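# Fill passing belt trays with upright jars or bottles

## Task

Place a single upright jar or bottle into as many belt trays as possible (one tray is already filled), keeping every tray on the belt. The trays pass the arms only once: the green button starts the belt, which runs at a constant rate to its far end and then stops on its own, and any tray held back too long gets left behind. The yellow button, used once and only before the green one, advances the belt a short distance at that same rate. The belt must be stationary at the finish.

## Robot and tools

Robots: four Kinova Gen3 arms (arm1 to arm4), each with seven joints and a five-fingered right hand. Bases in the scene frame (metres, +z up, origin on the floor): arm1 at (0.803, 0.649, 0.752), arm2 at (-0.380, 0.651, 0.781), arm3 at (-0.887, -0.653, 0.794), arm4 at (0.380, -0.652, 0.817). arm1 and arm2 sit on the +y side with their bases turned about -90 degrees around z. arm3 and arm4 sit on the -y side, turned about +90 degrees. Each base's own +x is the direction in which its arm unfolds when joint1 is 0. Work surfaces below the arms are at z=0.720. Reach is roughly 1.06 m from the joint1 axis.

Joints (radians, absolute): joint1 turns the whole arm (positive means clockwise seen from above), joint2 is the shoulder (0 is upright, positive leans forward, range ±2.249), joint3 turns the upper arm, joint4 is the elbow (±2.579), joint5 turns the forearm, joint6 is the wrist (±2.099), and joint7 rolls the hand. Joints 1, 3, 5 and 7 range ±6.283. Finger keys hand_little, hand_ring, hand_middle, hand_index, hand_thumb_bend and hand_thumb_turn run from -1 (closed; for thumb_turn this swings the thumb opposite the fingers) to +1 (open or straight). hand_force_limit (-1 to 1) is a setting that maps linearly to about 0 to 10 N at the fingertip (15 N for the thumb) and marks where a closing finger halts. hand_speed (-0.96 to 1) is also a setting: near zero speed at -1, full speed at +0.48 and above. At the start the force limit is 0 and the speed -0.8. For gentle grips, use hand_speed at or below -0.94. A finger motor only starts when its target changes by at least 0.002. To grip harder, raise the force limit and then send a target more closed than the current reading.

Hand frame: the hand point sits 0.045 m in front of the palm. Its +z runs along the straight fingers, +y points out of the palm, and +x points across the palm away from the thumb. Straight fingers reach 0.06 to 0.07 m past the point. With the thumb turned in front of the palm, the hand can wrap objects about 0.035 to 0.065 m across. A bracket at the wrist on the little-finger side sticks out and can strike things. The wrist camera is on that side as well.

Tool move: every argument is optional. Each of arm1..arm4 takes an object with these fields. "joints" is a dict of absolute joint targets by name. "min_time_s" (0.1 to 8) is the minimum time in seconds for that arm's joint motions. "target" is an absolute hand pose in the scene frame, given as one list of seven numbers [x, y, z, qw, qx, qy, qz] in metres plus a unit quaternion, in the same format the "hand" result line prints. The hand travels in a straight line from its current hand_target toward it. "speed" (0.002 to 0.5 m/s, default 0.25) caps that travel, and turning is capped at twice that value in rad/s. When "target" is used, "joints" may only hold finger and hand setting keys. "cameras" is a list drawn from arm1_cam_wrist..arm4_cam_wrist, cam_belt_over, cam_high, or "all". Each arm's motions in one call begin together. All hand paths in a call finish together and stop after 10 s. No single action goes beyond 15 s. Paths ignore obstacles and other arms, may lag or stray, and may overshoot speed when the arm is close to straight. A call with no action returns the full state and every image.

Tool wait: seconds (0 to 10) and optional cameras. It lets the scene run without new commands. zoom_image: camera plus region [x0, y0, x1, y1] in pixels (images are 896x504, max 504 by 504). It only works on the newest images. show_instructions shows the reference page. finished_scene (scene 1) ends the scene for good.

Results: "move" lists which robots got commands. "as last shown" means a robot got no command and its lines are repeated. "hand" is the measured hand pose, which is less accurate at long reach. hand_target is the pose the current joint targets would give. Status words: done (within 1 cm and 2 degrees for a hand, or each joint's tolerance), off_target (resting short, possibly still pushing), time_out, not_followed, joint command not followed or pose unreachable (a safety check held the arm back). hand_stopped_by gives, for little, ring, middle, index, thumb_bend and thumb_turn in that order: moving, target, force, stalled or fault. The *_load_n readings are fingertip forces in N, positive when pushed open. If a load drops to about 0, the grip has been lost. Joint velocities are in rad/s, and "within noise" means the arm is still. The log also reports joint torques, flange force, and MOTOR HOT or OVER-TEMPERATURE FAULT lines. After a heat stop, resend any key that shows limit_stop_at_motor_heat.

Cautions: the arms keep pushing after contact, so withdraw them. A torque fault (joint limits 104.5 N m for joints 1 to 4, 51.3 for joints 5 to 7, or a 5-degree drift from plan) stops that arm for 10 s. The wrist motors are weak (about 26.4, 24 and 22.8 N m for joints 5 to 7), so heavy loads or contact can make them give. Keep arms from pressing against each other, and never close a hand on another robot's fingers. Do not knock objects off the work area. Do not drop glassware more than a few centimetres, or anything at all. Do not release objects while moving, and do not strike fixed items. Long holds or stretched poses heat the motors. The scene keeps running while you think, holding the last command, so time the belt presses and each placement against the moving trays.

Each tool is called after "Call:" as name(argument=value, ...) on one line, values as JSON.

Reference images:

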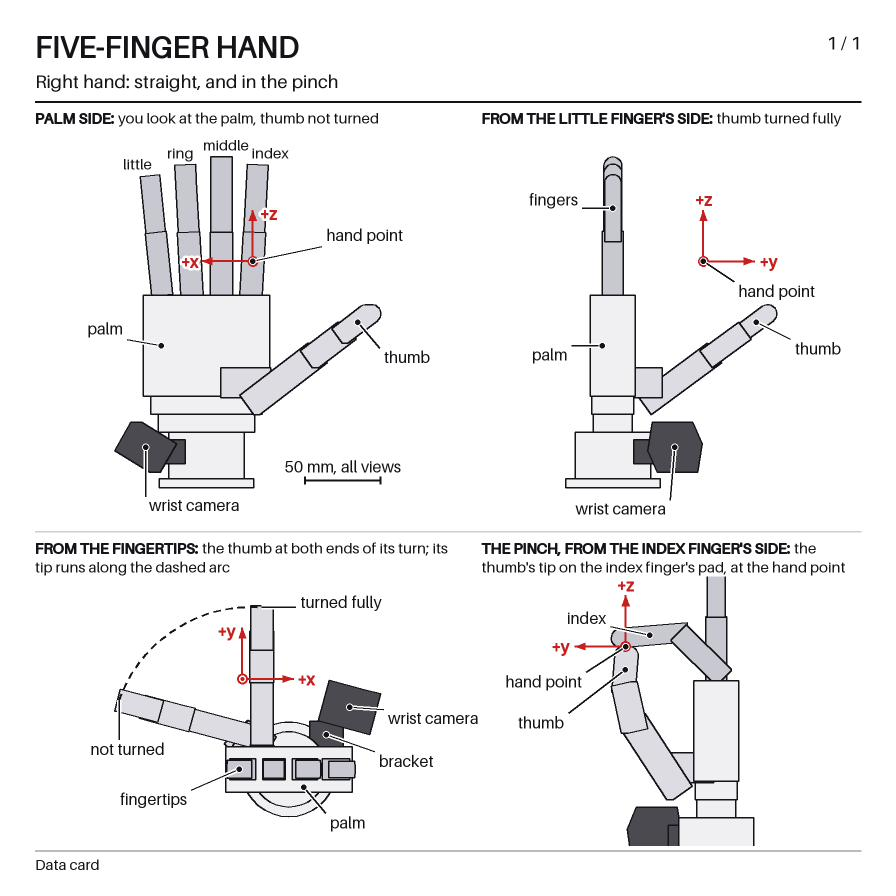

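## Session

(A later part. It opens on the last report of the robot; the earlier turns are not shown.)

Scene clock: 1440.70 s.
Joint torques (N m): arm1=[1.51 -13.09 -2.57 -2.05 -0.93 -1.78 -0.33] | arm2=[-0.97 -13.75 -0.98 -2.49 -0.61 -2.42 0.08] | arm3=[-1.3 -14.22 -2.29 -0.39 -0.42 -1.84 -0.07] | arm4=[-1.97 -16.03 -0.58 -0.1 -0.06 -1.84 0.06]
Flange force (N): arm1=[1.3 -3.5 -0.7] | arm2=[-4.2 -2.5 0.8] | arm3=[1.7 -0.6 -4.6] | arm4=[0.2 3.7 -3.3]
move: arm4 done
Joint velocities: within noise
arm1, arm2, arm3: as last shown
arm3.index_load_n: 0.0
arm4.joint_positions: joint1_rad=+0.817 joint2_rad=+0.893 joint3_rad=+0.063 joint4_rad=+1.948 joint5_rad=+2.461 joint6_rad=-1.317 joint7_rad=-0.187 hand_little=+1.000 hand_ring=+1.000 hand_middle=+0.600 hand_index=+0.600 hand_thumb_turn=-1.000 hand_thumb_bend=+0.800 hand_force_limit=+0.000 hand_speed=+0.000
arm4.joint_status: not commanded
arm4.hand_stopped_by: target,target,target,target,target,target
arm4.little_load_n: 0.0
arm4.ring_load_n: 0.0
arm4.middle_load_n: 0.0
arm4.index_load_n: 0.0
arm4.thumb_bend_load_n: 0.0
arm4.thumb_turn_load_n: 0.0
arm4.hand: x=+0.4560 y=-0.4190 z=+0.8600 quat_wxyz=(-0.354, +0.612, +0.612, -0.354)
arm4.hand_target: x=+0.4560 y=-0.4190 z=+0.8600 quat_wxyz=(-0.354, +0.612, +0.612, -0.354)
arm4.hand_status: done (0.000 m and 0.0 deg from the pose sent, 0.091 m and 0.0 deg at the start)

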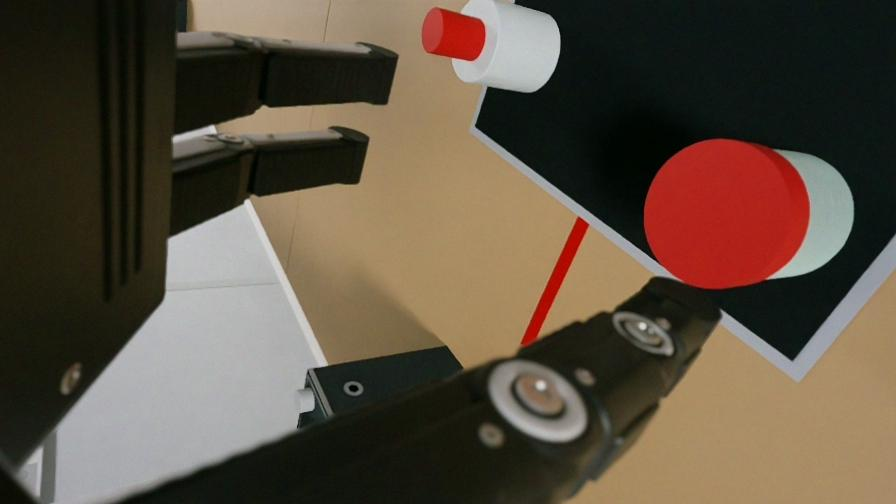

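Call:
move(arm1={"target": [1.0085, 0.0085, 0.9, 0.191, -0.331, 0.8, -0.462], "speed": 0.3}, arm2={"target": [-0.4915, 0.0085, 0.9, 0.191, -0.331, 0.8, -0.462], "speed": 0.3}, arm3={"target": [-1.0085, -0.0085, 0.9, 0.462, -0.8, -0.331, 0.191], "speed": 0.3}, arm4={"target": [0.696, -0.4734, 0.88, 0.462, -0.8, -0.331, 0.191], "speed": 0.3, "joints": {"hand_thumb_bend": 1, "hand_index": -1, "hand_middle": -1, "hand_ring": -1, "hand_little": -1, "hand_speed": 0}})

Call:
move(arm1={"target": [1.0085, 0.0085, 0.808, 0.191, -0.331, 0.8, -0.462], "speed": 0.15}, arm2={"target": [-0.4915, 0.0085, 0.808, 0.191, -0.331, 0.8, -0.462], "speed": 0.15}, arm3={"target": [-1.0085, -0.0085, 0.808, 0.462, -0.8, -0.331, 0.191], "speed": 0.15}, arm4={"target": [0.696, -0.4734, 0.79, 0.462, -0.8, -0.331, 0.191], "speed": 0.15})

Call:
move(arm1={"joints": {"hand_thumb_bend": 0.5, "hand_index": -0.05, "hand_middle": -0.05, "hand_speed": -0.8}}, arm2={"joints": {"hand_thumb_bend": 0.5, "hand_index": -0.05, "hand_middle": -0.05, "hand_speed": -0.8}}, arm3={"joints": {"hand_thumb_bend": 0.5, "hand_index": -0.05, "hand_middle": -0.05, "hand_speed": -0.8}})

Call:
move(arm1={"target": [1.0085, 0.0085, 0.905, 0.191, -0.331, 0.8, -0.462], "speed": 0.15}, arm2={"target": [-0.4915, 0.0085, 0.905, 0.191, -0.331, 0.8, -0.462], "speed": 0.15}, arm3={"target": [-1.0085, -0.0085, 0.905, 0.462, -0.8, -0.331, 0.191], "speed": 0.15}, cameras=["arm1_cam_wrist", "arm2_cam_wrist", "arm3_cam_wrist"])

Scene clock: 1477.30 s.
Joint torques (N m): arm1=[1.56 -17.42 -3.48 -6.17 -0.58 -1.56 -0.36] | arm2=[-0.95 -21.01 -0.68 -7.26 -1.45 -1.59 0.09] | arm3=[-1.35 -18.73 -2.95 -5 -0.53 -1.46 -0.02] | arm4=[-2.11 -19.2 0.44 -2.21 -0.35 -1.73 0.09]
Flange force (N): arm1=[-3.4 -1.1 0.6] | arm2=[-5.6 0.1 -1.8] | arm3=[2.4 -1.6 -1.7] | arm4=[2.4 4.3 -4.2]
move: arm1 done; arm2 done; arm3 done; arm4 done
Joint velocities: within noise
arm1.joint_positions: joint1_rad=+0.222 joint2_rad=+0.742 joint3_rad=-0.373 joint4_rad=+1.701 joint5_rad=+1.336 joint6_rad=-0.430 joint7_rad=-0.713 hand_little=+1.000 hand_ring=+1.000 hand_middle=+0.600 hand_index=+0.600 hand_thumb_turn=-1.000 hand_thumb_bend=+0.800 hand_force_limit=+0.000 hand_speed=+0.000
arm1.joint_status: not commanded
arm1.hand_stopped_by: target,target,target,target,target,target
arm1.little_load_n: 0.0
arm1.ring_load_n: 0.0
arm1.middle_load_n: 0.0
arm1.index_load_n: 0.0
arm1.thumb_bend_load_n: 0.0
arm1.thumb_turn_load_n: 0.0
arm1.hand: x=+1.0085 y=+0.0085 z=+0.9000 quat_wxyz=(-0.191, +0.331, -0.800, +0.462)
arm1.hand_target: x=+1.0085 y=+0.0085 z=+0.9000 quat_wxyz=(-0.191, +0.331, -0.800, +0.462)
arm1.hand_status: done (0.000 m and 0.0 deg from the pose sent, 0.330 m and 45.1 deg at the start)
arm2.joint_positions: joint1_rad=+0.548 joint2_rad=+0.931 joint3_rad=-0.055 joint4_rad=+1.345 joint5_rad=+1.881 joint6_rad=-1.021 joint7_rad=-1.020 hand_little=+1.000 hand_ring=+1.000 hand_middle=+0.600 hand_index=+0.600 hand_thumb_turn=-1.000 hand_thumb_bend=+0.800 hand_force_limit=+0.000 hand_speed=+0.000
arm2.joint_status: not commanded
arm2.hand_stopped_by: target,target,target,target,target,target
arm2.little_load_n: 0.0
arm2.ring_load_n: 0.0
arm2.middle_load_n: 0.0
arm2.index_load_n: 0.0
arm2.thumb_bend_load_n: 0.0
arm2.thumb_turn_load_n: 0.0
arm2.hand: x=-0.4915 y=+0.0085 z=+0.9000 quat_wxyz=(-0.191, +0.331, -0.800, +0.462)
arm2.hand_target: x=-0.4915 y=+0.0085 z=+0.9000 quat_wxyz=(-0.191, +0.331, -0.800, +0.462)
arm2.hand_status: done (0.000 m and 0.0 deg from the pose sent, 0.381 m and 45.1 deg at the start)
arm3.joint_positions: joint1_rad=+0.271 joint2_rad=+0.820 joint3_rad=-0.210 joint4_rad=+1.685 joint5_rad=+1.419 joint6_rad=-0.616 joint7_rad=-0.701 hand_little=+1.000 hand_ring=+1.000 hand_middle=+0.600 hand_index=+0.600 hand_thumb_turn=-1.000 hand_thumb_bend=+0.800 hand_force_limit=+0.000 hand_speed=+0.000
arm3.joint_status: not commanded
arm3.hand_stopped_by: target,target,target,target,target,target
arm3.little_load_n: 0.0
arm3.ring_load_n: 0.0
arm3.middle_load_n: 0.0
arm3.index_load_n: 0.0
arm3.thumb_bend_load_n: 0.0
arm3.thumb_turn_load_n: 0.0
arm3.hand: x=-1.0085 y=-0.0085 z=+0.9000 quat_wxyz=(-0.462, +0.800, +0.331, -0.191)
arm3.hand_target: x=-1.0085 y=-0.0085 z=+0.9000 quat_wxyz=(-0.462, +0.800, +0.331, -0.191)
arm3.hand_status: done (0.000 m and 0.0 deg from the pose sent, 0.329 m and 45.1 deg at the start)
arm4.joint_positions: joint1_rad=+1.337 joint2_rad=+0.963 joint3_rad=+0.273 joint4_rad=+1.615 joint5_rad=+2.273 joint6_rad=-1.584 joint7_rad=-0.329 hand_little=-1.000 hand_ring=-1.000 hand_middle=-1.000 hand_index=-1.000 hand_thumb_turn=-1.000 hand_thumb_bend=+1.000 hand_force_limit=+0.000 hand_speed=+0.000
arm4.joint_status: all done
arm4.hand_stopped_by: target,target,target,target,target,target
arm4.little_load_n: 0.0
arm4.ring_load_n: 0.0
arm4.middle_load_n: 0.0
arm4.index_load_n: 0.0
arm4.thumb_bend_load_n: 0.0
arm4.thumb_turn_load_n: 0.0
arm4.hand: x=+0.6960 y=-0.4734 z=+0.8800 quat_wxyz=(-0.462, +0.800, +0.331, -0.191)
arm4.hand_target: x=+0.6960 y=-0.4734 z=+0.8800 quat_wxyz=(-0.462, +0.800, +0.331, -0.191)
arm4.hand_status: done (0.000 m and 0.0 deg from the pose sent, 0.247 m and 45.1 deg at the start)
pictures: none

Scene clock: 1478.47 s.
Joint torques (N m): arm1=[1.45 -18.54 -3.54 -4.81 -0.32 -1.98 -0.32] | arm2=[-0.96 -21.67 -1.12 -6.34 -1.2 -1.9 0.09] | arm3=[-1.38 -19.64 -3.32 -3.66 -0.25 -1.75 -0.04] | arm4=[-2.12 -19.94 0.29 -1.26 -0.15 -1.8 0.09]
Flange force (N): arm1=[-4.4 -1.1 0.6] | arm2=[-5.7 -0.8 -2.2] | arm3=[2.4 -1.4 -1.2] | arm4=[2.0 4.8 -3.5]
move: arm1 done; arm2 done; arm3 done; arm4 done
Joint velocities: within noise
arm1.joint_positions: joint1_rad=+0.176 joint2_rad=+0.916 joint3_rad=-0.302 joint4_rad=+1.724 joint5_rad=+1.040 joint6_rad=-0.538 joint7_rad=-0.345 hand_little=+1.000 hand_ring=+1.000 hand_middle=+0.600 hand_index=+0.600 hand_thumb_turn=-1.000 hand_thumb_bend=+0.800 hand_force_limit=+0.000 hand_speed=+0.000
arm1.joint_status: not commanded
arm1.hand_stopped_by: target,target,target,target,target,target
arm1.little_load_n: 0.0
arm1.ring_load_n: 0.0
arm1.middle_load_n: 0.0
arm1.index_load_n: 0.0
arm1.thumb_bend_load_n: 0.0
arm1.thumb_turn_load_n: 0.0
arm1.hand: x=+1.0085 y=+0.0085 z=+0.8080 quat_wxyz=(-0.191, +0.331, -0.800, +0.462)
arm1.hand_target: x=+1.0085 y=+0.0085 z=+0.8080 quat_wxyz=(-0.191, +0.331, -0.800, +0.462)
arm1.hand_status: done (0.000 m and 0.0 deg from the pose sent, 0.092 m and 0.0 deg at the start)
arm2.joint_positions: joint1_rad=+0.566 joint2_rad=+1.091 joint3_rad=-0.090 joint4_rad=+1.345 joint5_rad=+1.817 joint6_rad=-0.961 joint7_rad=-0.845 hand_little=+1.000 hand_ring=+1.000 hand_middle=+0.600 hand_index=+0.600 hand_thumb_turn=-1.000 hand_thumb_bend=+0.800 hand_force_limit=+0.000 hand_speed=+0.000
arm2.joint_status: not commanded
arm2.hand_stopped_by: target,target,target,target,target,target
arm2.little_load_n: 0.0
arm2.ring_load_n: 0.0
arm2.middle_load_n: 0.0
arm2.index_load_n: 0.0
arm2.thumb_bend_load_n: 0.0
arm2.thumb_turn_load_n: 0.0
arm2.hand: x=-0.4915 y=+0.0085 z=+0.8080 quat_wxyz=(-0.191, +0.331, -0.800, +0.462)
arm2.hand_target: x=-0.4915 y=+0.0085 z=+0.8080 quat_wxyz=(-0.191, +0.331, -0.800, +0.462)
arm2.hand_status: done (0.000 m and 0.0 deg from the pose sent, 0.092 m and 0.0 deg at the start)
arm3.joint_positions: joint1_rad=+0.272 joint2_rad=+1.009 joint3_rad=-0.209 joint4_rad=+1.677 joint5_rad=+1.226 joint6_rad=-0.657 joint7_rad=-0.411 hand_little=+1.000 hand_ring=+1.000 hand_middle=+0.600 hand_index=+0.600 hand_thumb_turn=-1.000 hand_thumb_bend=+0.800 hand_force_limit=+0.000 hand_speed=+0.000
arm3.joint_status: not commanded
arm3.hand_stopped_by: target,target,target,target,target,target
arm3.little_load_n: -0.5
arm3.ring_load_n: 0.0
arm3.middle_load_n: 0.0
arm3.index_load_n: 0.0
arm3.thumb_bend_load_n: 0.0
arm3.thumb_turn_load_n: 0.0
arm3.hand: x=-1.0085 y=-0.0084 z=+0.8080 quat_wxyz=(-0.462, +0.800, +0.331, -0.191)
arm3.hand_target: x=-1.0085 y=-0.0085 z=+0.8080 quat_wxyz=(-0.462, +0.800, +0.331, -0.191)
arm3.hand_status: done (0.000 m and 0.0 deg from the pose sent, 0.092 m and 0.0 deg at the start)
arm4.joint_positions: joint1_rad=+1.354 joint2_rad=+1.148 joint3_rad=+0.246 joint4_rad=+1.578 joint5_rad=+2.236 joint6_rad=-1.480 joint7_rad=-0.228 hand_little=-1.000 hand_ring=-1.000 hand_middle=-1.000 hand_index=-1.000 hand_thumb_turn=-1.000 hand_thumb_bend=+1.000 hand_force_limit=+0.000 hand_speed=+0.000
arm4.joint_status: not commanded
arm4.hand_stopped_by: target,target,target,target,target,target
arm4.little_load_n: 0.0
arm4.ring_load_n: 0.0
arm4.middle_load_n: 0.0
arm4.index_load_n: 0.0
arm4.thumb_bend_load_n: 0.0
arm4.thumb_turn_load_n: 0.0
arm4.hand: x=+0.6960 y=-0.4734 z=+0.7900 quat_wxyz=(-0.462, +0.800, +0.331, -0.191)
arm4.hand_target: x=+0.6960 y=-0.4734 z=+0.7900 quat_wxyz=(-0.462, +0.800, +0.331, -0.191)
arm4.hand_status: done (0.000 m and 0.0 deg from the pose sent, 0.090 m and 0.0 deg at the start)
pictures: none

Scene clock: 1479.90 s.
Joint torques (N m): arm1=[1.51 -18.29 -3.33 -4.7 -0.31 -1.9 -0.33] | arm2=[-0.22 -19.79 0.28 -5.79 -0.66 -1.04 0.21] | arm3=[-1.37 -19.44 -3.27 -3.58 -0.27 -1.72 -0.04] | arm4=[-2.13 -19.97 0.33 -1.21 -0.14 -1.78 0.04]
Flange force (N): arm1=[-4.5 -1.6 0.4] | arm2=[-6.6 -4.1 -3.1] | arm3=[2.6 -1.8 -1.4] | arm4=[2.1 5.0 -3.5]
move: arm1 off_target; arm2 off_target; arm3 off_target
Joint velocities: within noise
arm1.joint_positions: joint1_rad=+0.176 joint2_rad=+0.916 joint3_rad=-0.302 joint4_rad=+1.724 joint5_rad=+1.040 joint6_rad=-0.538 joint7_rad=-0.345 hand_little=+1.000 hand_ring=+1.000 hand_middle=+0.085 hand_index=+0.012 hand_thumb_turn=-1.000 hand_thumb_bend=+0.512 hand_force_limit=+0.000 hand_speed=-0.800
arm1.joint_status: hand_middle off_target (ended at +0.085, target -0.050); hand_index off_target (ended at +0.012, target -0.050); the others done
arm1.hand_stopped_by: target,target,force,force,force,target
arm1.little_load_n: 0.0
arm1.ring_load_n: 0.0
arm1.middle_load_n: 5.0
arm1.index_load_n: 7.5
arm1.thumb_bend_load_n: 12.5
arm1.thumb_turn_load_n: -1.0
arm1.hand: x=+1.0085 y=+0.0085 z=+0.8080 quat_wxyz=(-0.191, +0.331, -0.800, +0.462)
arm1.hand_target: x=+1.0085 y=+0.0085 z=+0.8080 quat_wxyz=(-0.191, +0.331, -0.800, +0.462)
arm1.hand_status: not commanded
arm2.joint_positions: joint1_rad=+0.566 joint2_rad=+1.091 joint3_rad=-0.090 joint4_rad=+1.345 joint5_rad=+1.817 joint6_rad=-0.961 joint7_rad=-0.845 hand_little=+1.000 hand_ring=+1.000 hand_middle=+0.067 hand_index=+0.011 hand_thumb_turn=-1.000 hand_thumb_bend=+0.511 hand_force_limit=+0.000 hand_speed=-0.800
arm2.joint_status: hand_middle off_target (ended at +0.067, target -0.050); hand_index off_target (ended at +0.011, target -0.050); the others done
arm2.hand_stopped_by: target,target,force,force,force,target
arm2.little_load_n: 0.0
arm2.ring_load_n: 0.0
arm2.middle_load_n: 5.5
arm2.index_load_n: 5.5
arm2.thumb_bend_load_n: 8.5
arm2.thumb_turn_load_n: 0.0
arm2.hand: x=-0.4915 y=+0.0085 z=+0.8080 quat_wxyz=(-0.191, +0.331, -0.800, +0.462)
arm2.hand_target: x=-0.4915 y=+0.0085 z=+0.8080 quat_wxyz=(-0.191, +0.331, -0.800, +0.462)
arm2.hand_status: not commanded
arm3.joint_positions: joint1_rad=+0.272 joint2_rad=+1.009 joint3_rad=-0.209 joint4_rad=+1.677 joint5_rad=+1.226 joint6_rad=-0.657 joint7_rad=-0.411 hand_little=+1.000 hand_ring=+1.000 hand_middle=+0.122 hand_index=+0.086 hand_thumb_turn=-1.000 hand_thumb_bend=+0.542 hand_force_limit=+0.000 hand_speed=-0.800
arm3.joint_status: hand_middle off_target (ended at +0.122, target -0.050); hand_index off_target (ended at +0.086, target -0.050); hand_thumb_bend off_target (ended at +0.542, target +0.500); the others done
arm3.hand_stopped_by: target,target,force,force,force,target
arm3.little_load_n: 0.0
arm3.ring_load_n: 0.0
arm3.middle_load_n: 5.0
arm3.index_load_n: 5.5
arm3.thumb_bend_load_n: 10.0
arm3.thumb_turn_load_n: 0.0
arm3.hand: x=-1.0085 y=-0.0085 z=+0.8080 quat_wxyz=(-0.462, +0.800, +0.331, -0.191)
arm3.hand_target: x=-1.0085 y=-0.0085 z=+0.8080 quat_wxyz=(-0.462, +0.800, +0.331, -0.191)
arm3.hand_status: not commanded
arm4: as last shown
arm4.little_load_n: 0.5
pictures: none

Scene clock: 1481.17 s.
Joint torques (N m): arm1=[1.45 -17.74 -3.62 -6.37 -0.61 -1.65 -0.37] | arm2=[-0.92 -21.37 -0.77 -7.46 -1.55 -1.68 0.08] | arm3=[-1.35 -18.74 -3 -5.17 -0.57 -1.45 -0.05] | arm4=[-2.13 -19.98 0.33 -1.26 -0.14 -1.79 0.07]
Flange force (N): arm1=[-2.9 -0.7 1.0] | arm2=[-5.5 0.7 -1.3] | arm3=[2.2 -1.4 -1.8] | arm4=[2.0 4.9 -3.5]
move: arm1 done; arm2 done; arm3 done
Joint velocities: within noise
arm1.joint_positions: joint1_rad=+0.232 joint2_rad=+0.736 joint3_rad=-0.390 joint4_rad=+1.698 joint5_rad=+1.360 joint6_rad=-0.418 joint7_rad=-0.737 hand_little=+1.000 hand_ring=+1.000 hand_middle=+0.085 hand_index=+0.012 hand_thumb_turn=-1.000 hand_thumb_bend=+0.512 hand_force_limit=+0.000 hand_speed=-0.800
arm1.joint_status: not commanded
arm1.hand_stopped_by: target,target,force,force,force,target
arm1.little_load_n: 0.0
arm1.ring_load_n: 0.0
arm1.middle_load_n: 4.5
arm1.index_load_n: 7.5
arm1.thumb_bend_load_n: 12.5
arm1.thumb_turn_load_n: -1.0
arm1.hand: x=+1.0085 y=+0.0085 z=+0.9050 quat_wxyz=(-0.191, +0.331, -0.800, +0.462)
arm1.hand_target: x=+1.0085 y=+0.0085 z=+0.9050 quat_wxyz=(-0.191, +0.331, -0.800, +0.462)
arm1.hand_status: done (0.000 m and 0.0 deg from the pose sent, 0.097 m and 0.0 deg at the start)
arm2.joint_positions: joint1_rad=+0.547 joint2_rad=+0.924 joint3_rad=-0.054 joint4_rad=+1.343 joint5_rad=+1.885 joint6_rad=-1.025 joint7_rad=-1.031 hand_little=+1.000 hand_ring=+1.000 hand_middle=+0.067 hand_index=+0.011 hand_thumb_turn=-1.000 hand_thumb_bend=+0.511 hand_force_limit=+0.000 hand_speed=-0.800
arm2.joint_status: not commanded
arm2.hand_stopped_by: target,target,force,force,force,target
arm2.little_load_n: 0.0
arm2.ring_load_n: 0.0
arm2.middle_load_n: 5.0
arm2.index_load_n: 4.5
arm2.thumb_bend_load_n: 9.5
arm2.thumb_turn_load_n: -0.5
arm2.hand: x=-0.4915 y=+0.0085 z=+0.9050 quat_wxyz=(-0.191, +0.331, -0.800, +0.462)
arm2.hand_target: x=-0.4915 y=+0.0085 z=+0.9050 quat_wxyz=(-0.191, +0.331, -0.800, +0.462)
arm2.hand_status: done (0.000 m and 0.0 deg from the pose sent, 0.097 m and 0.0 deg at the start)
arm3.joint_positions: joint1_rad=+0.274 joint2_rad=+0.811 joint3_rad=-0.215 joint4_rad=+1.684 joint5_rad=+1.434 joint6_rad=-0.611 joint7_rad=-0.719 hand_little=+1.000 hand_ring=+1.000 hand_middle=+0.122 hand_index=+0.086 hand_thumb_turn=-1.000 hand_thumb_bend=+0.542 hand_force_limit=+0.000 hand_speed=-0.800
arm3.joint_status: not commanded
arm3.hand_stopped_by: target,target,force,force,force,target
arm3.little_load_n: 0.0
arm3.ring_load_n: 0.0
arm3.middle_load_n: 4.5
arm3.index_load_n: 5.5
arm3.thumb_bend_load_n: 10.0
arm3.thumb_turn_load_n: 0.0
arm3.hand: x=-1.0085 y=-0.0085 z=+0.9050 quat_wxyz=(-0.462, +0.800, +0.331, -0.191)
arm3.hand_target: x=-1.0085 y=-0.0085 z=+0.9050 quat_wxyz=(-0.462, +0.800, +0.331, -0.191)
arm3.hand_status: done (0.000 m and 0.0 deg from the pose sent, 0.097 m and 0.0 deg at the start)
arm4: as last shown
arm4.little_load_n: 0.0
arm4.ring_load_n: -0.5

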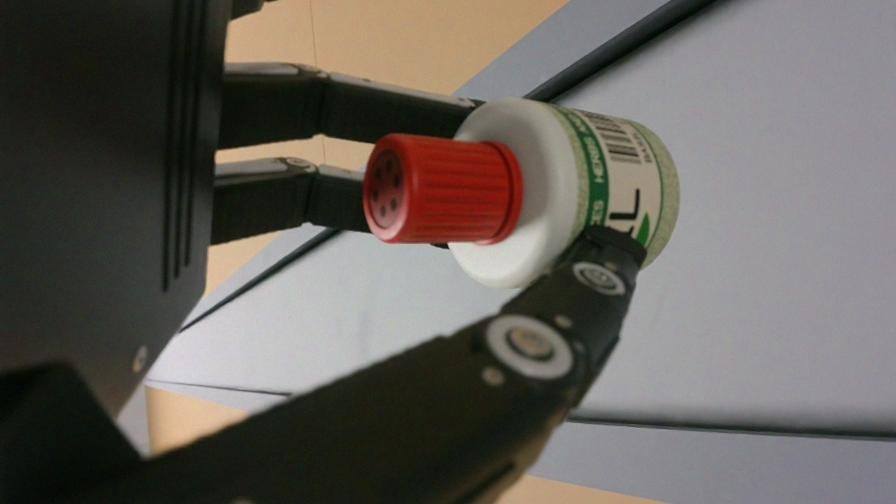

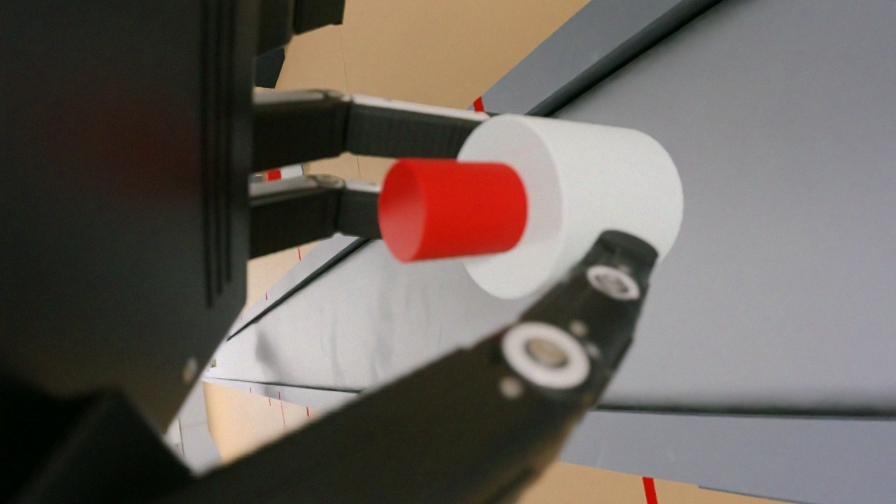

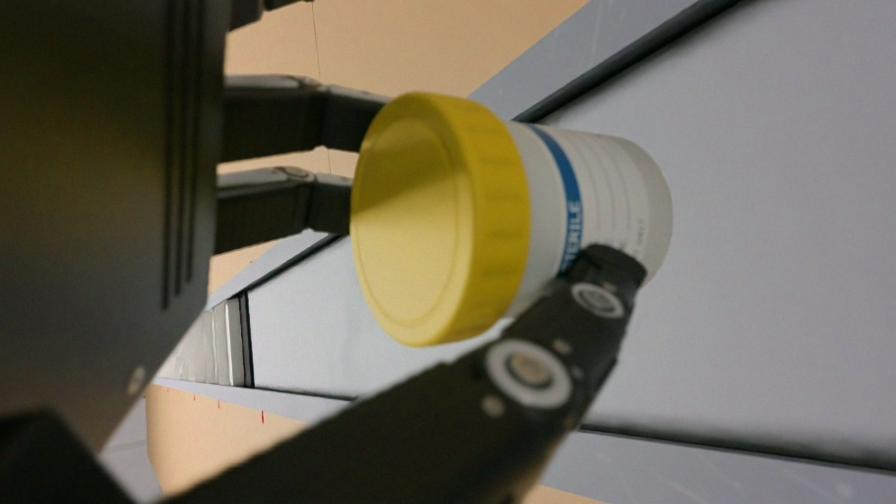

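Call:
move(arm1={"target": [0.8385, 0.009, 0.985, 0.191, -0.331, 0.8, -0.462], "speed": 0.15}, arm2={"target": [-0.2815, 0.009, 0.985, 0.191, -0.331, 0.8, -0.462], "speed": 0.15}, arm3={"target": [-0.9385, -0.009, 0.985, 0.462, -0.8, -0.331, 0.191], "speed": 0.15}, arm4={"target": [0.696, -0.4734, 0.777, 0.462, -0.8, -0.331, 0.191], "speed": 0.03})

Call:
move(arm1={"joints": {"joint1_rad": 0.385, "joint2_rad": 0.629, "joint3_rad": -0.093, "joint4_rad": 1.534, "joint5_rad": 1.837, "joint6_rad": -0.849, "joint7_rad": -1.204}, "min_time_s": 1.5}, arm2={"joints": {"joint1_rad": 0.232, "joint2_rad": 0.656, "joint3_rad": -0.134, "joint4_rad": 1.613, "joint5_rad": 1.707, "joint6_rad": -0.706, "joint7_rad": -1.096}, "min_time_s": 1.5}, arm3={"joints": {"joint1_rad": 0.334, "joint2_rad": 0.686, "joint3_rad": -0.095, "joint4_rad": 1.584, "joint5_rad": 1.739, "joint6_rad": -0.779, "joint7_rad": -1.073}, "min_time_s": 1.5})

Call:
move(arm1={"target": [0.8385, 0.009, 0.905, 0.191, -0.331, 0.8, -0.462], "speed": 0.1}, arm2={"target": [-0.2815, 0.009, 0.905, 0.191, -0.331, 0.8, -0.462], "speed": 0.1}, arm3={"target": [-0.8585, -0.009, 0.905, 0.462, -0.8, -0.331, 0.191], "speed": 0.15}, cameras=["cam_high", "cam_belt_over"])

Scene clock: 1491.70 s.
Joint torques (N m): arm1=[1.45 -17.31 -2.43 -7.32 -1.48 -0.75 -0.34] | arm2=[-0.96 -18.44 -0.79 -8.2 -1.21 -1.53 0.08] | arm3=[-1.35 -18.29 -2.25 -6.25 -1.08 -0.87 -0.05] | arm4=[-2.11 -20.08 0.32 -1.14 -0.12 -1.8 0.05]
Flange force (N): arm1=[-1.2 -3.0 0.0] | arm2=[-4.3 2.4 -2.1] | arm3=[2.4 -1.6 -2.4] | arm4=[2.0 5.0 -3.3]
move: arm1 done; arm2 done; arm3 done; arm4 done
Joint velocities: within noise
arm1.joint_positions: joint1_rad=+0.453 joint2_rad=+0.635 joint3_rad=-0.203 joint4_rad=+1.531 joint5_rad=+1.898 joint6_rad=-0.799 joint7_rad=-1.230 hand_little=+1.000 hand_ring=+1.000 hand_middle=+0.085 hand_index=+0.012 hand_thumb_turn=-1.000 hand_thumb_bend=+0.512 hand_force_limit=+0.000 hand_speed=-0.800
arm1.joint_status: not commanded
arm1.hand_stopped_by: target,target,force,force,force,target
arm1.little_load_n: 0.0
arm1.ring_load_n: -0.5
arm1.middle_load_n: 5.0
arm1.index_load_n: 7.5
arm1.thumb_bend_load_n: 12.5
arm1.thumb_turn_load_n: -1.0
arm1.hand: x=+0.8385 y=+0.0090 z=+0.9850 quat_wxyz=(-0.191, +0.331, -0.800, +0.462)
arm1.hand_target: x=+0.8385 y=+0.0090 z=+0.9850 quat_wxyz=(-0.191, +0.331, -0.800, +0.462)
arm1.hand_status: done (0.000 m and 0.0 deg from the pose sent, 0.188 m and 0.0 deg at the start)
arm2.joint_positions: joint1_rad=+0.248 joint2_rad=+0.658 joint3_rad=-0.159 joint4_rad=+1.612 joint5_rad=+1.719 joint6_rad=-0.693 joint7_rad=-1.100 hand_little=+1.000 hand_ring=+1.000 hand_middle=+0.067 hand_index=+0.011 hand_thumb_turn=-1.000 hand_thumb_bend=+0.511 hand_force_limit=+0.000 hand_speed=-0.800
arm2.joint_status: not commanded
arm2.hand_stopped_by: target,target,force,force,force,target
arm2.little_load_n: 0.0
arm2.ring_load_n: 0.0
arm2.middle_load_n: 5.0
arm2.index_load_n: 4.0
arm2.thumb_bend_load_n: 9.5
arm2.thumb_turn_load_n: 0.0
arm2.hand: x=-0.2815 y=+0.0090 z=+0.9850 quat_wxyz=(-0.191, +0.331, -0.800, +0.462)
arm2.hand_target: x=-0.2815 y=+0.0090 z=+0.9850 quat_wxyz=(-0.191, +0.331, -0.800, +0.462)
arm2.hand_status: done (0.000 m and 0.0 deg from the pose sent, 0.225 m and 0.0 deg at the start)
arm3.joint_positions: joint1_rad=+0.345 joint2_rad=+0.687 joint3_rad=-0.113 joint4_rad=+1.583 joint5_rad=+1.748 joint6_rad=-0.770 joint7_rad=-1.076 hand_little=+1.000 hand_ring=+1.000 hand_middle=+0.122 hand_index=+0.086 hand_thumb_turn=-1.000 hand_thumb_bend=+0.542 hand_force_limit=+0.000 hand_speed=-0.800
arm3.joint_status: not commanded
arm3.hand_stopped_by: target,target,force,force,force,target
arm3.little_load_n: 0.0
arm3.ring_load_n: 0.0
arm3.middle_load_n: 5.0
arm3.index_load_n: 5.0
arm3.thumb_bend_load_n: 9.5
arm3.thumb_turn_load_n: -0.5
arm3.hand: x=-0.9385 y=-0.0090 z=+0.9850 quat_wxyz=(-0.462, +0.800, +0.331, -0.191)
arm3.hand_target: x=-0.9385 y=-0.0090 z=+0.9850 quat_wxyz=(-0.462, +0.800, +0.331, -0.191)
arm3.hand_status: done (0.000 m and 0.0 deg from the pose sent, 0.106 m and 0.0 deg at the start)
arm4.joint_positions: joint1_rad=+1.357 joint2_rad=+1.175 joint3_rad=+0.242 joint4_rad=+1.567 joint5_rad=+2.231 joint6_rad=-1.467 joint7_rad=-0.216 hand_little=-1.000 hand_ring=-1.000 hand_middle=-1.000 hand_index=-1.000 hand_thumb_turn=-1.000 hand_thumb_bend=+1.000 hand_force_limit=+0.000 hand_speed=+0.000
arm4.joint_status: not commanded
arm4.hand_stopped_by: target,target,target,target,target,target
arm4.little_load_n: 0.0
arm4.ring_load_n: 0.0
arm4.middle_load_n: 0.0
arm4.index_load_n: 0.0
arm4.thumb_bend_load_n: 0.0
arm4.thumb_turn_load_n: 0.0
arm4.hand: x=+0.6960 y=-0.4734 z=+0.7770 quat_wxyz=(-0.462, +0.800, +0.331, -0.191)
arm4.hand_target: x=+0.6960 y=-0.4734 z=+0.7770 quat_wxyz=(-0.462, +0.800, +0.331, -0.191)
arm4.hand_status: done (0.000 m and 0.0 deg from the pose sent, 0.013 m and 0.0 deg at the start)
pictures: none

Scene clock: 1493.50 s.
Joint torques (N m): arm1=[1.52 -17.45 -1.93 -7.33 -1.58 -0.79 -0.39] | arm2=[-0.98 -18.46 -0.6 -8.25 -1.22 -1.55 0.06] | arm3=[-1.38 -18.37 -2.1 -6.24 -1.1 -0.88 -0.05] | arm4=[-2.13 -20.06 0.31 -1.08 -0.12 -1.81 0.06]
Flange force (N): arm1=[-1.7 -2.8 -0.1] | arm2=[-4.4 2.5 -2.1] | arm3=[2.5 -1.5 -2.2] | arm4=[2.1 5.1 -3.5]
move: arm1 done; arm2 done; arm3 done
Joint velocities: within noise
arm1.joint_positions: joint1_rad=+0.385 joint2_rad=+0.629 joint3_rad=-0.093 joint4_rad=+1.534 joint5_rad=+1.837 joint6_rad=-0.849 joint7_rad=-1.204 hand_little=+1.000 hand_ring=+1.000 hand_middle=+0.085 hand_index=+0.012 hand_thumb_turn=-1.000 hand_thumb_bend=+0.512 hand_force_limit=+0.000 hand_speed=-0.800
arm1.joint_status: all done
arm1.hand_stopped_by: target,target,force,force,force,target
arm1.little_load_n: 0.0
arm1.ring_load_n: 0.0
arm1.middle_load_n: 4.5
arm1.index_load_n: 7.5
arm1.thumb_bend_load_n: 12.5
arm1.thumb_turn_load_n: -0.5
arm1.hand: x=+0.8387 y=+0.0088 z=+0.9850 quat_wxyz=(-0.191, +0.331, -0.800, +0.462)
arm1.hand_target: x=+0.8387 y=+0.0088 z=+0.9850 quat_wxyz=(-0.191, +0.331, -0.800, +0.462)
arm1.hand_status: not commanded
arm2.joint_positions: joint1_rad=+0.232 joint2_rad=+0.656 joint3_rad=-0.134 joint4_rad=+1.613 joint5_rad=+1.707 joint6_rad=-0.706 joint7_rad=-1.096 hand_little=+1.000 hand_ring=+1.000 hand_middle=+0.067 hand_index=+0.011 hand_thumb_turn=-1.000 hand_thumb_bend=+0.511 hand_force_limit=+0.000 hand_speed=-0.800
arm2.joint_status: all done
arm2.hand_stopped_by: target,target,force,force,force,target
arm2.little_load_n: 0.0
arm2.ring_load_n: -0.5
arm2.middle_load_n: 5.0
arm2.index_load_n: 4.0
arm2.thumb_bend_load_n: 9.5
arm2.thumb_turn_load_n: 0.0
arm2.hand: x=-0.2814 y=+0.0091 z=+0.9851 quat_wxyz=(-0.191, +0.331, -0.800, +0.462)
arm2.hand_target: x=-0.2814 y=+0.0091 z=+0.9851 quat_wxyz=(-0.191, +0.331, -0.800, +0.462)
arm2.hand_status: not commanded
arm3.joint_positions: joint1_rad=+0.334 joint2_rad=+0.686 joint3_rad=-0.095 joint4_rad=+1.584 joint5_rad=+1.739 joint6_rad=-0.779 joint7_rad=-1.073 hand_little=+1.000 hand_ring=+1.000 hand_middle=+0.122 hand_index=+0.086 hand_thumb_turn=-1.000 hand_thumb_bend=+0.542 hand_force_limit=+0.000 hand_speed=-0.800
arm3.joint_status: all done
arm3.hand_stopped_by: target,target,force,force,force,target
arm3.little_load_n: 0.0
arm3.ring_load_n: 0.0
arm3.middle_load_n: 4.5
arm3.index_load_n: 5.5
arm3.thumb_bend_load_n: 10.0
arm3.thumb_turn_load_n: -0.5
arm3.hand: x=-0.9382 y=-0.0090 z=+0.9851 quat_wxyz=(-0.462, +0.800, +0.331, -0.191)
arm3.hand_target: x=-0.9382 y=-0.0090 z=+0.9851 quat_wxyz=(-0.462, +0.800, +0.331, -0.191)
arm3.hand_status: not commanded
arm4: as last shown
pictures: none

Scene clock: 1494.83 s.
Joint torques (N m): arm1=[1.54 -18.21 -2.42 -6.25 -1.2 -1.24 -0.34] | arm2=[-0.97 -19.16 -1.26 -7.1 -0.89 -2.07 0.08] | arm3=[-1.33 -19.78 -2.41 -5.28 -1.05 -1.19 -0.01] | arm4=[-2.14 -20.05 0.31 -1.16 -0.12 -1.79 0.05]
Flange force (N): arm1=[-0.9 -3.0 0.2] | arm2=[-4.1 0.9 -2.7] | arm3=[2.7 -1.6 -2.2] | arm4=[1.9 4.9 -3.3]
move: arm1 done; arm2 done; arm3 done
Joint velocities: within noise
arm1.joint_positions: joint1_rad=+0.418 joint2_rad=+0.753 joint3_rad=-0.147 joint4_rad=+1.606 joint5_rad=+1.700 joint6_rad=-0.782 joint7_rad=-0.952 hand_little=+1.000 hand_ring=+1.000 hand_middle=+0.085 hand_index=+0.012 hand_thumb_turn=-1.000 hand_thumb_bend=+0.512 hand_force_limit=+0.000 hand_speed=-0.800
arm1.joint_status: not commanded
arm1.hand_stopped_by: target,target,force,force,force,target
arm1.little_load_n: 0.0
arm1.ring_load_n: 0.0
arm1.middle_load_n: 5.0
arm1.index_load_n: 7.5
arm1.thumb_bend_load_n: 12.5
arm1.thumb_turn_load_n: -1.0
arm1.hand: x=+0.8385 y=+0.0090 z=+0.9050 quat_wxyz=(-0.191, +0.331, -0.800, +0.462)
arm1.hand_target: x=+0.8385 y=+0.0090 z=+0.9050 quat_wxyz=(-0.191, +0.331, -0.800, +0.462)
arm1.hand_status: done (0.000 m and 0.0 deg from the pose sent, 0.080 m and 0.0 deg at the start)
arm2.joint_positions: joint1_rad=+0.266 joint2_rad=+0.796 joint3_rad=-0.189 joint4_rad=+1.667 joint5_rad=+1.520 joint6_rad=-0.665 joint7_rad=-0.800 hand_little=+1.000 hand_ring=+1.000 hand_middle=+0.067 hand_index=+0.011 hand_thumb_turn=-1.000 hand_thumb_bend=+0.511 hand_force_limit=+0.000 hand_speed=-0.800
arm2.joint_status: not commanded
arm2.hand_stopped_by: target,target,force,force,force,target
arm2.little_load_n: 0.0
arm2.ring_load_n: 0.0
arm2.middle_load_n: 5.0
arm2.index_load_n: 4.0
arm2.thumb_bend_load_n: 9.5
arm2.thumb_turn_load_n: 0.0
arm2.hand: x=-0.2815 y=+0.0090 z=+0.9050 quat_wxyz=(-0.191, +0.331, -0.800, +0.462)
arm2.hand_target: x=-0.2815 y=+0.0090 z=+0.9050 quat_wxyz=(-0.191, +0.331, -0.800, +0.462)
arm2.hand_status: done (0.000 m and 0.0 deg from the pose sent, 0.080 m and 0.0 deg at the start)
arm3.joint_positions: joint1_rad=+0.471 joint2_rad=+0.864 joint3_rad=-0.082 joint4_rad=+1.522 joint5_rad=+1.734 joint6_rad=-0.873 joint7_rad=-0.904 hand_little=+1.000 hand_ring=+1.000 hand_middle=+0.122 hand_index=+0.086 hand_thumb_turn=-1.000 hand_thumb_bend=+0.542 hand_force_limit=+0.000 hand_speed=-0.800
arm3.joint_status: not commanded
arm3.hand_stopped_by: target,target,force,force,force,target
arm3.little_load_n: 0.0
arm3.ring_load_n: 0.0
arm3.middle_load_n: 4.5
arm3.index_load_n: 5.5
arm3.thumb_bend_load_n: 9.5
arm3.thumb_turn_load_n: -0.5
arm3.hand: x=-0.8585 y=-0.0090 z=+0.9050 quat_wxyz=(-0.462, +0.800, +0.331, -0.191)
arm3.hand_target: x=-0.8585 y=-0.0090 z=+0.9050 quat_wxyz=(-0.462, +0.800, +0.331, -0.191)
arm3.hand_status: done (0.000 m and 0.0 deg from the pose sent, 0.113 m and 0.0 deg at the start)
arm4: as last shown
pictures: cam_belt_over, cam_high

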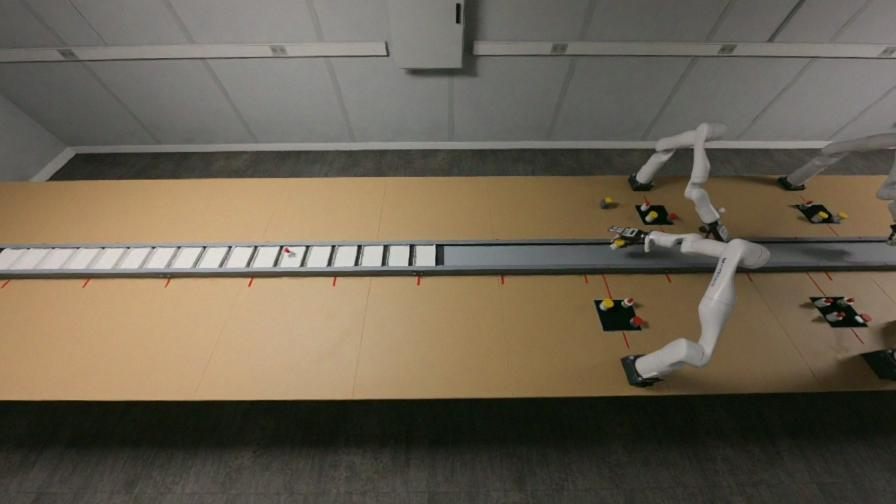

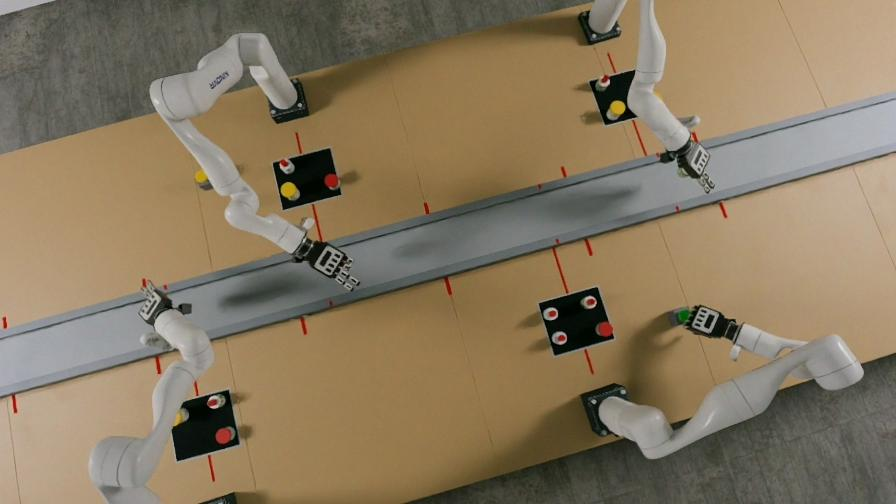

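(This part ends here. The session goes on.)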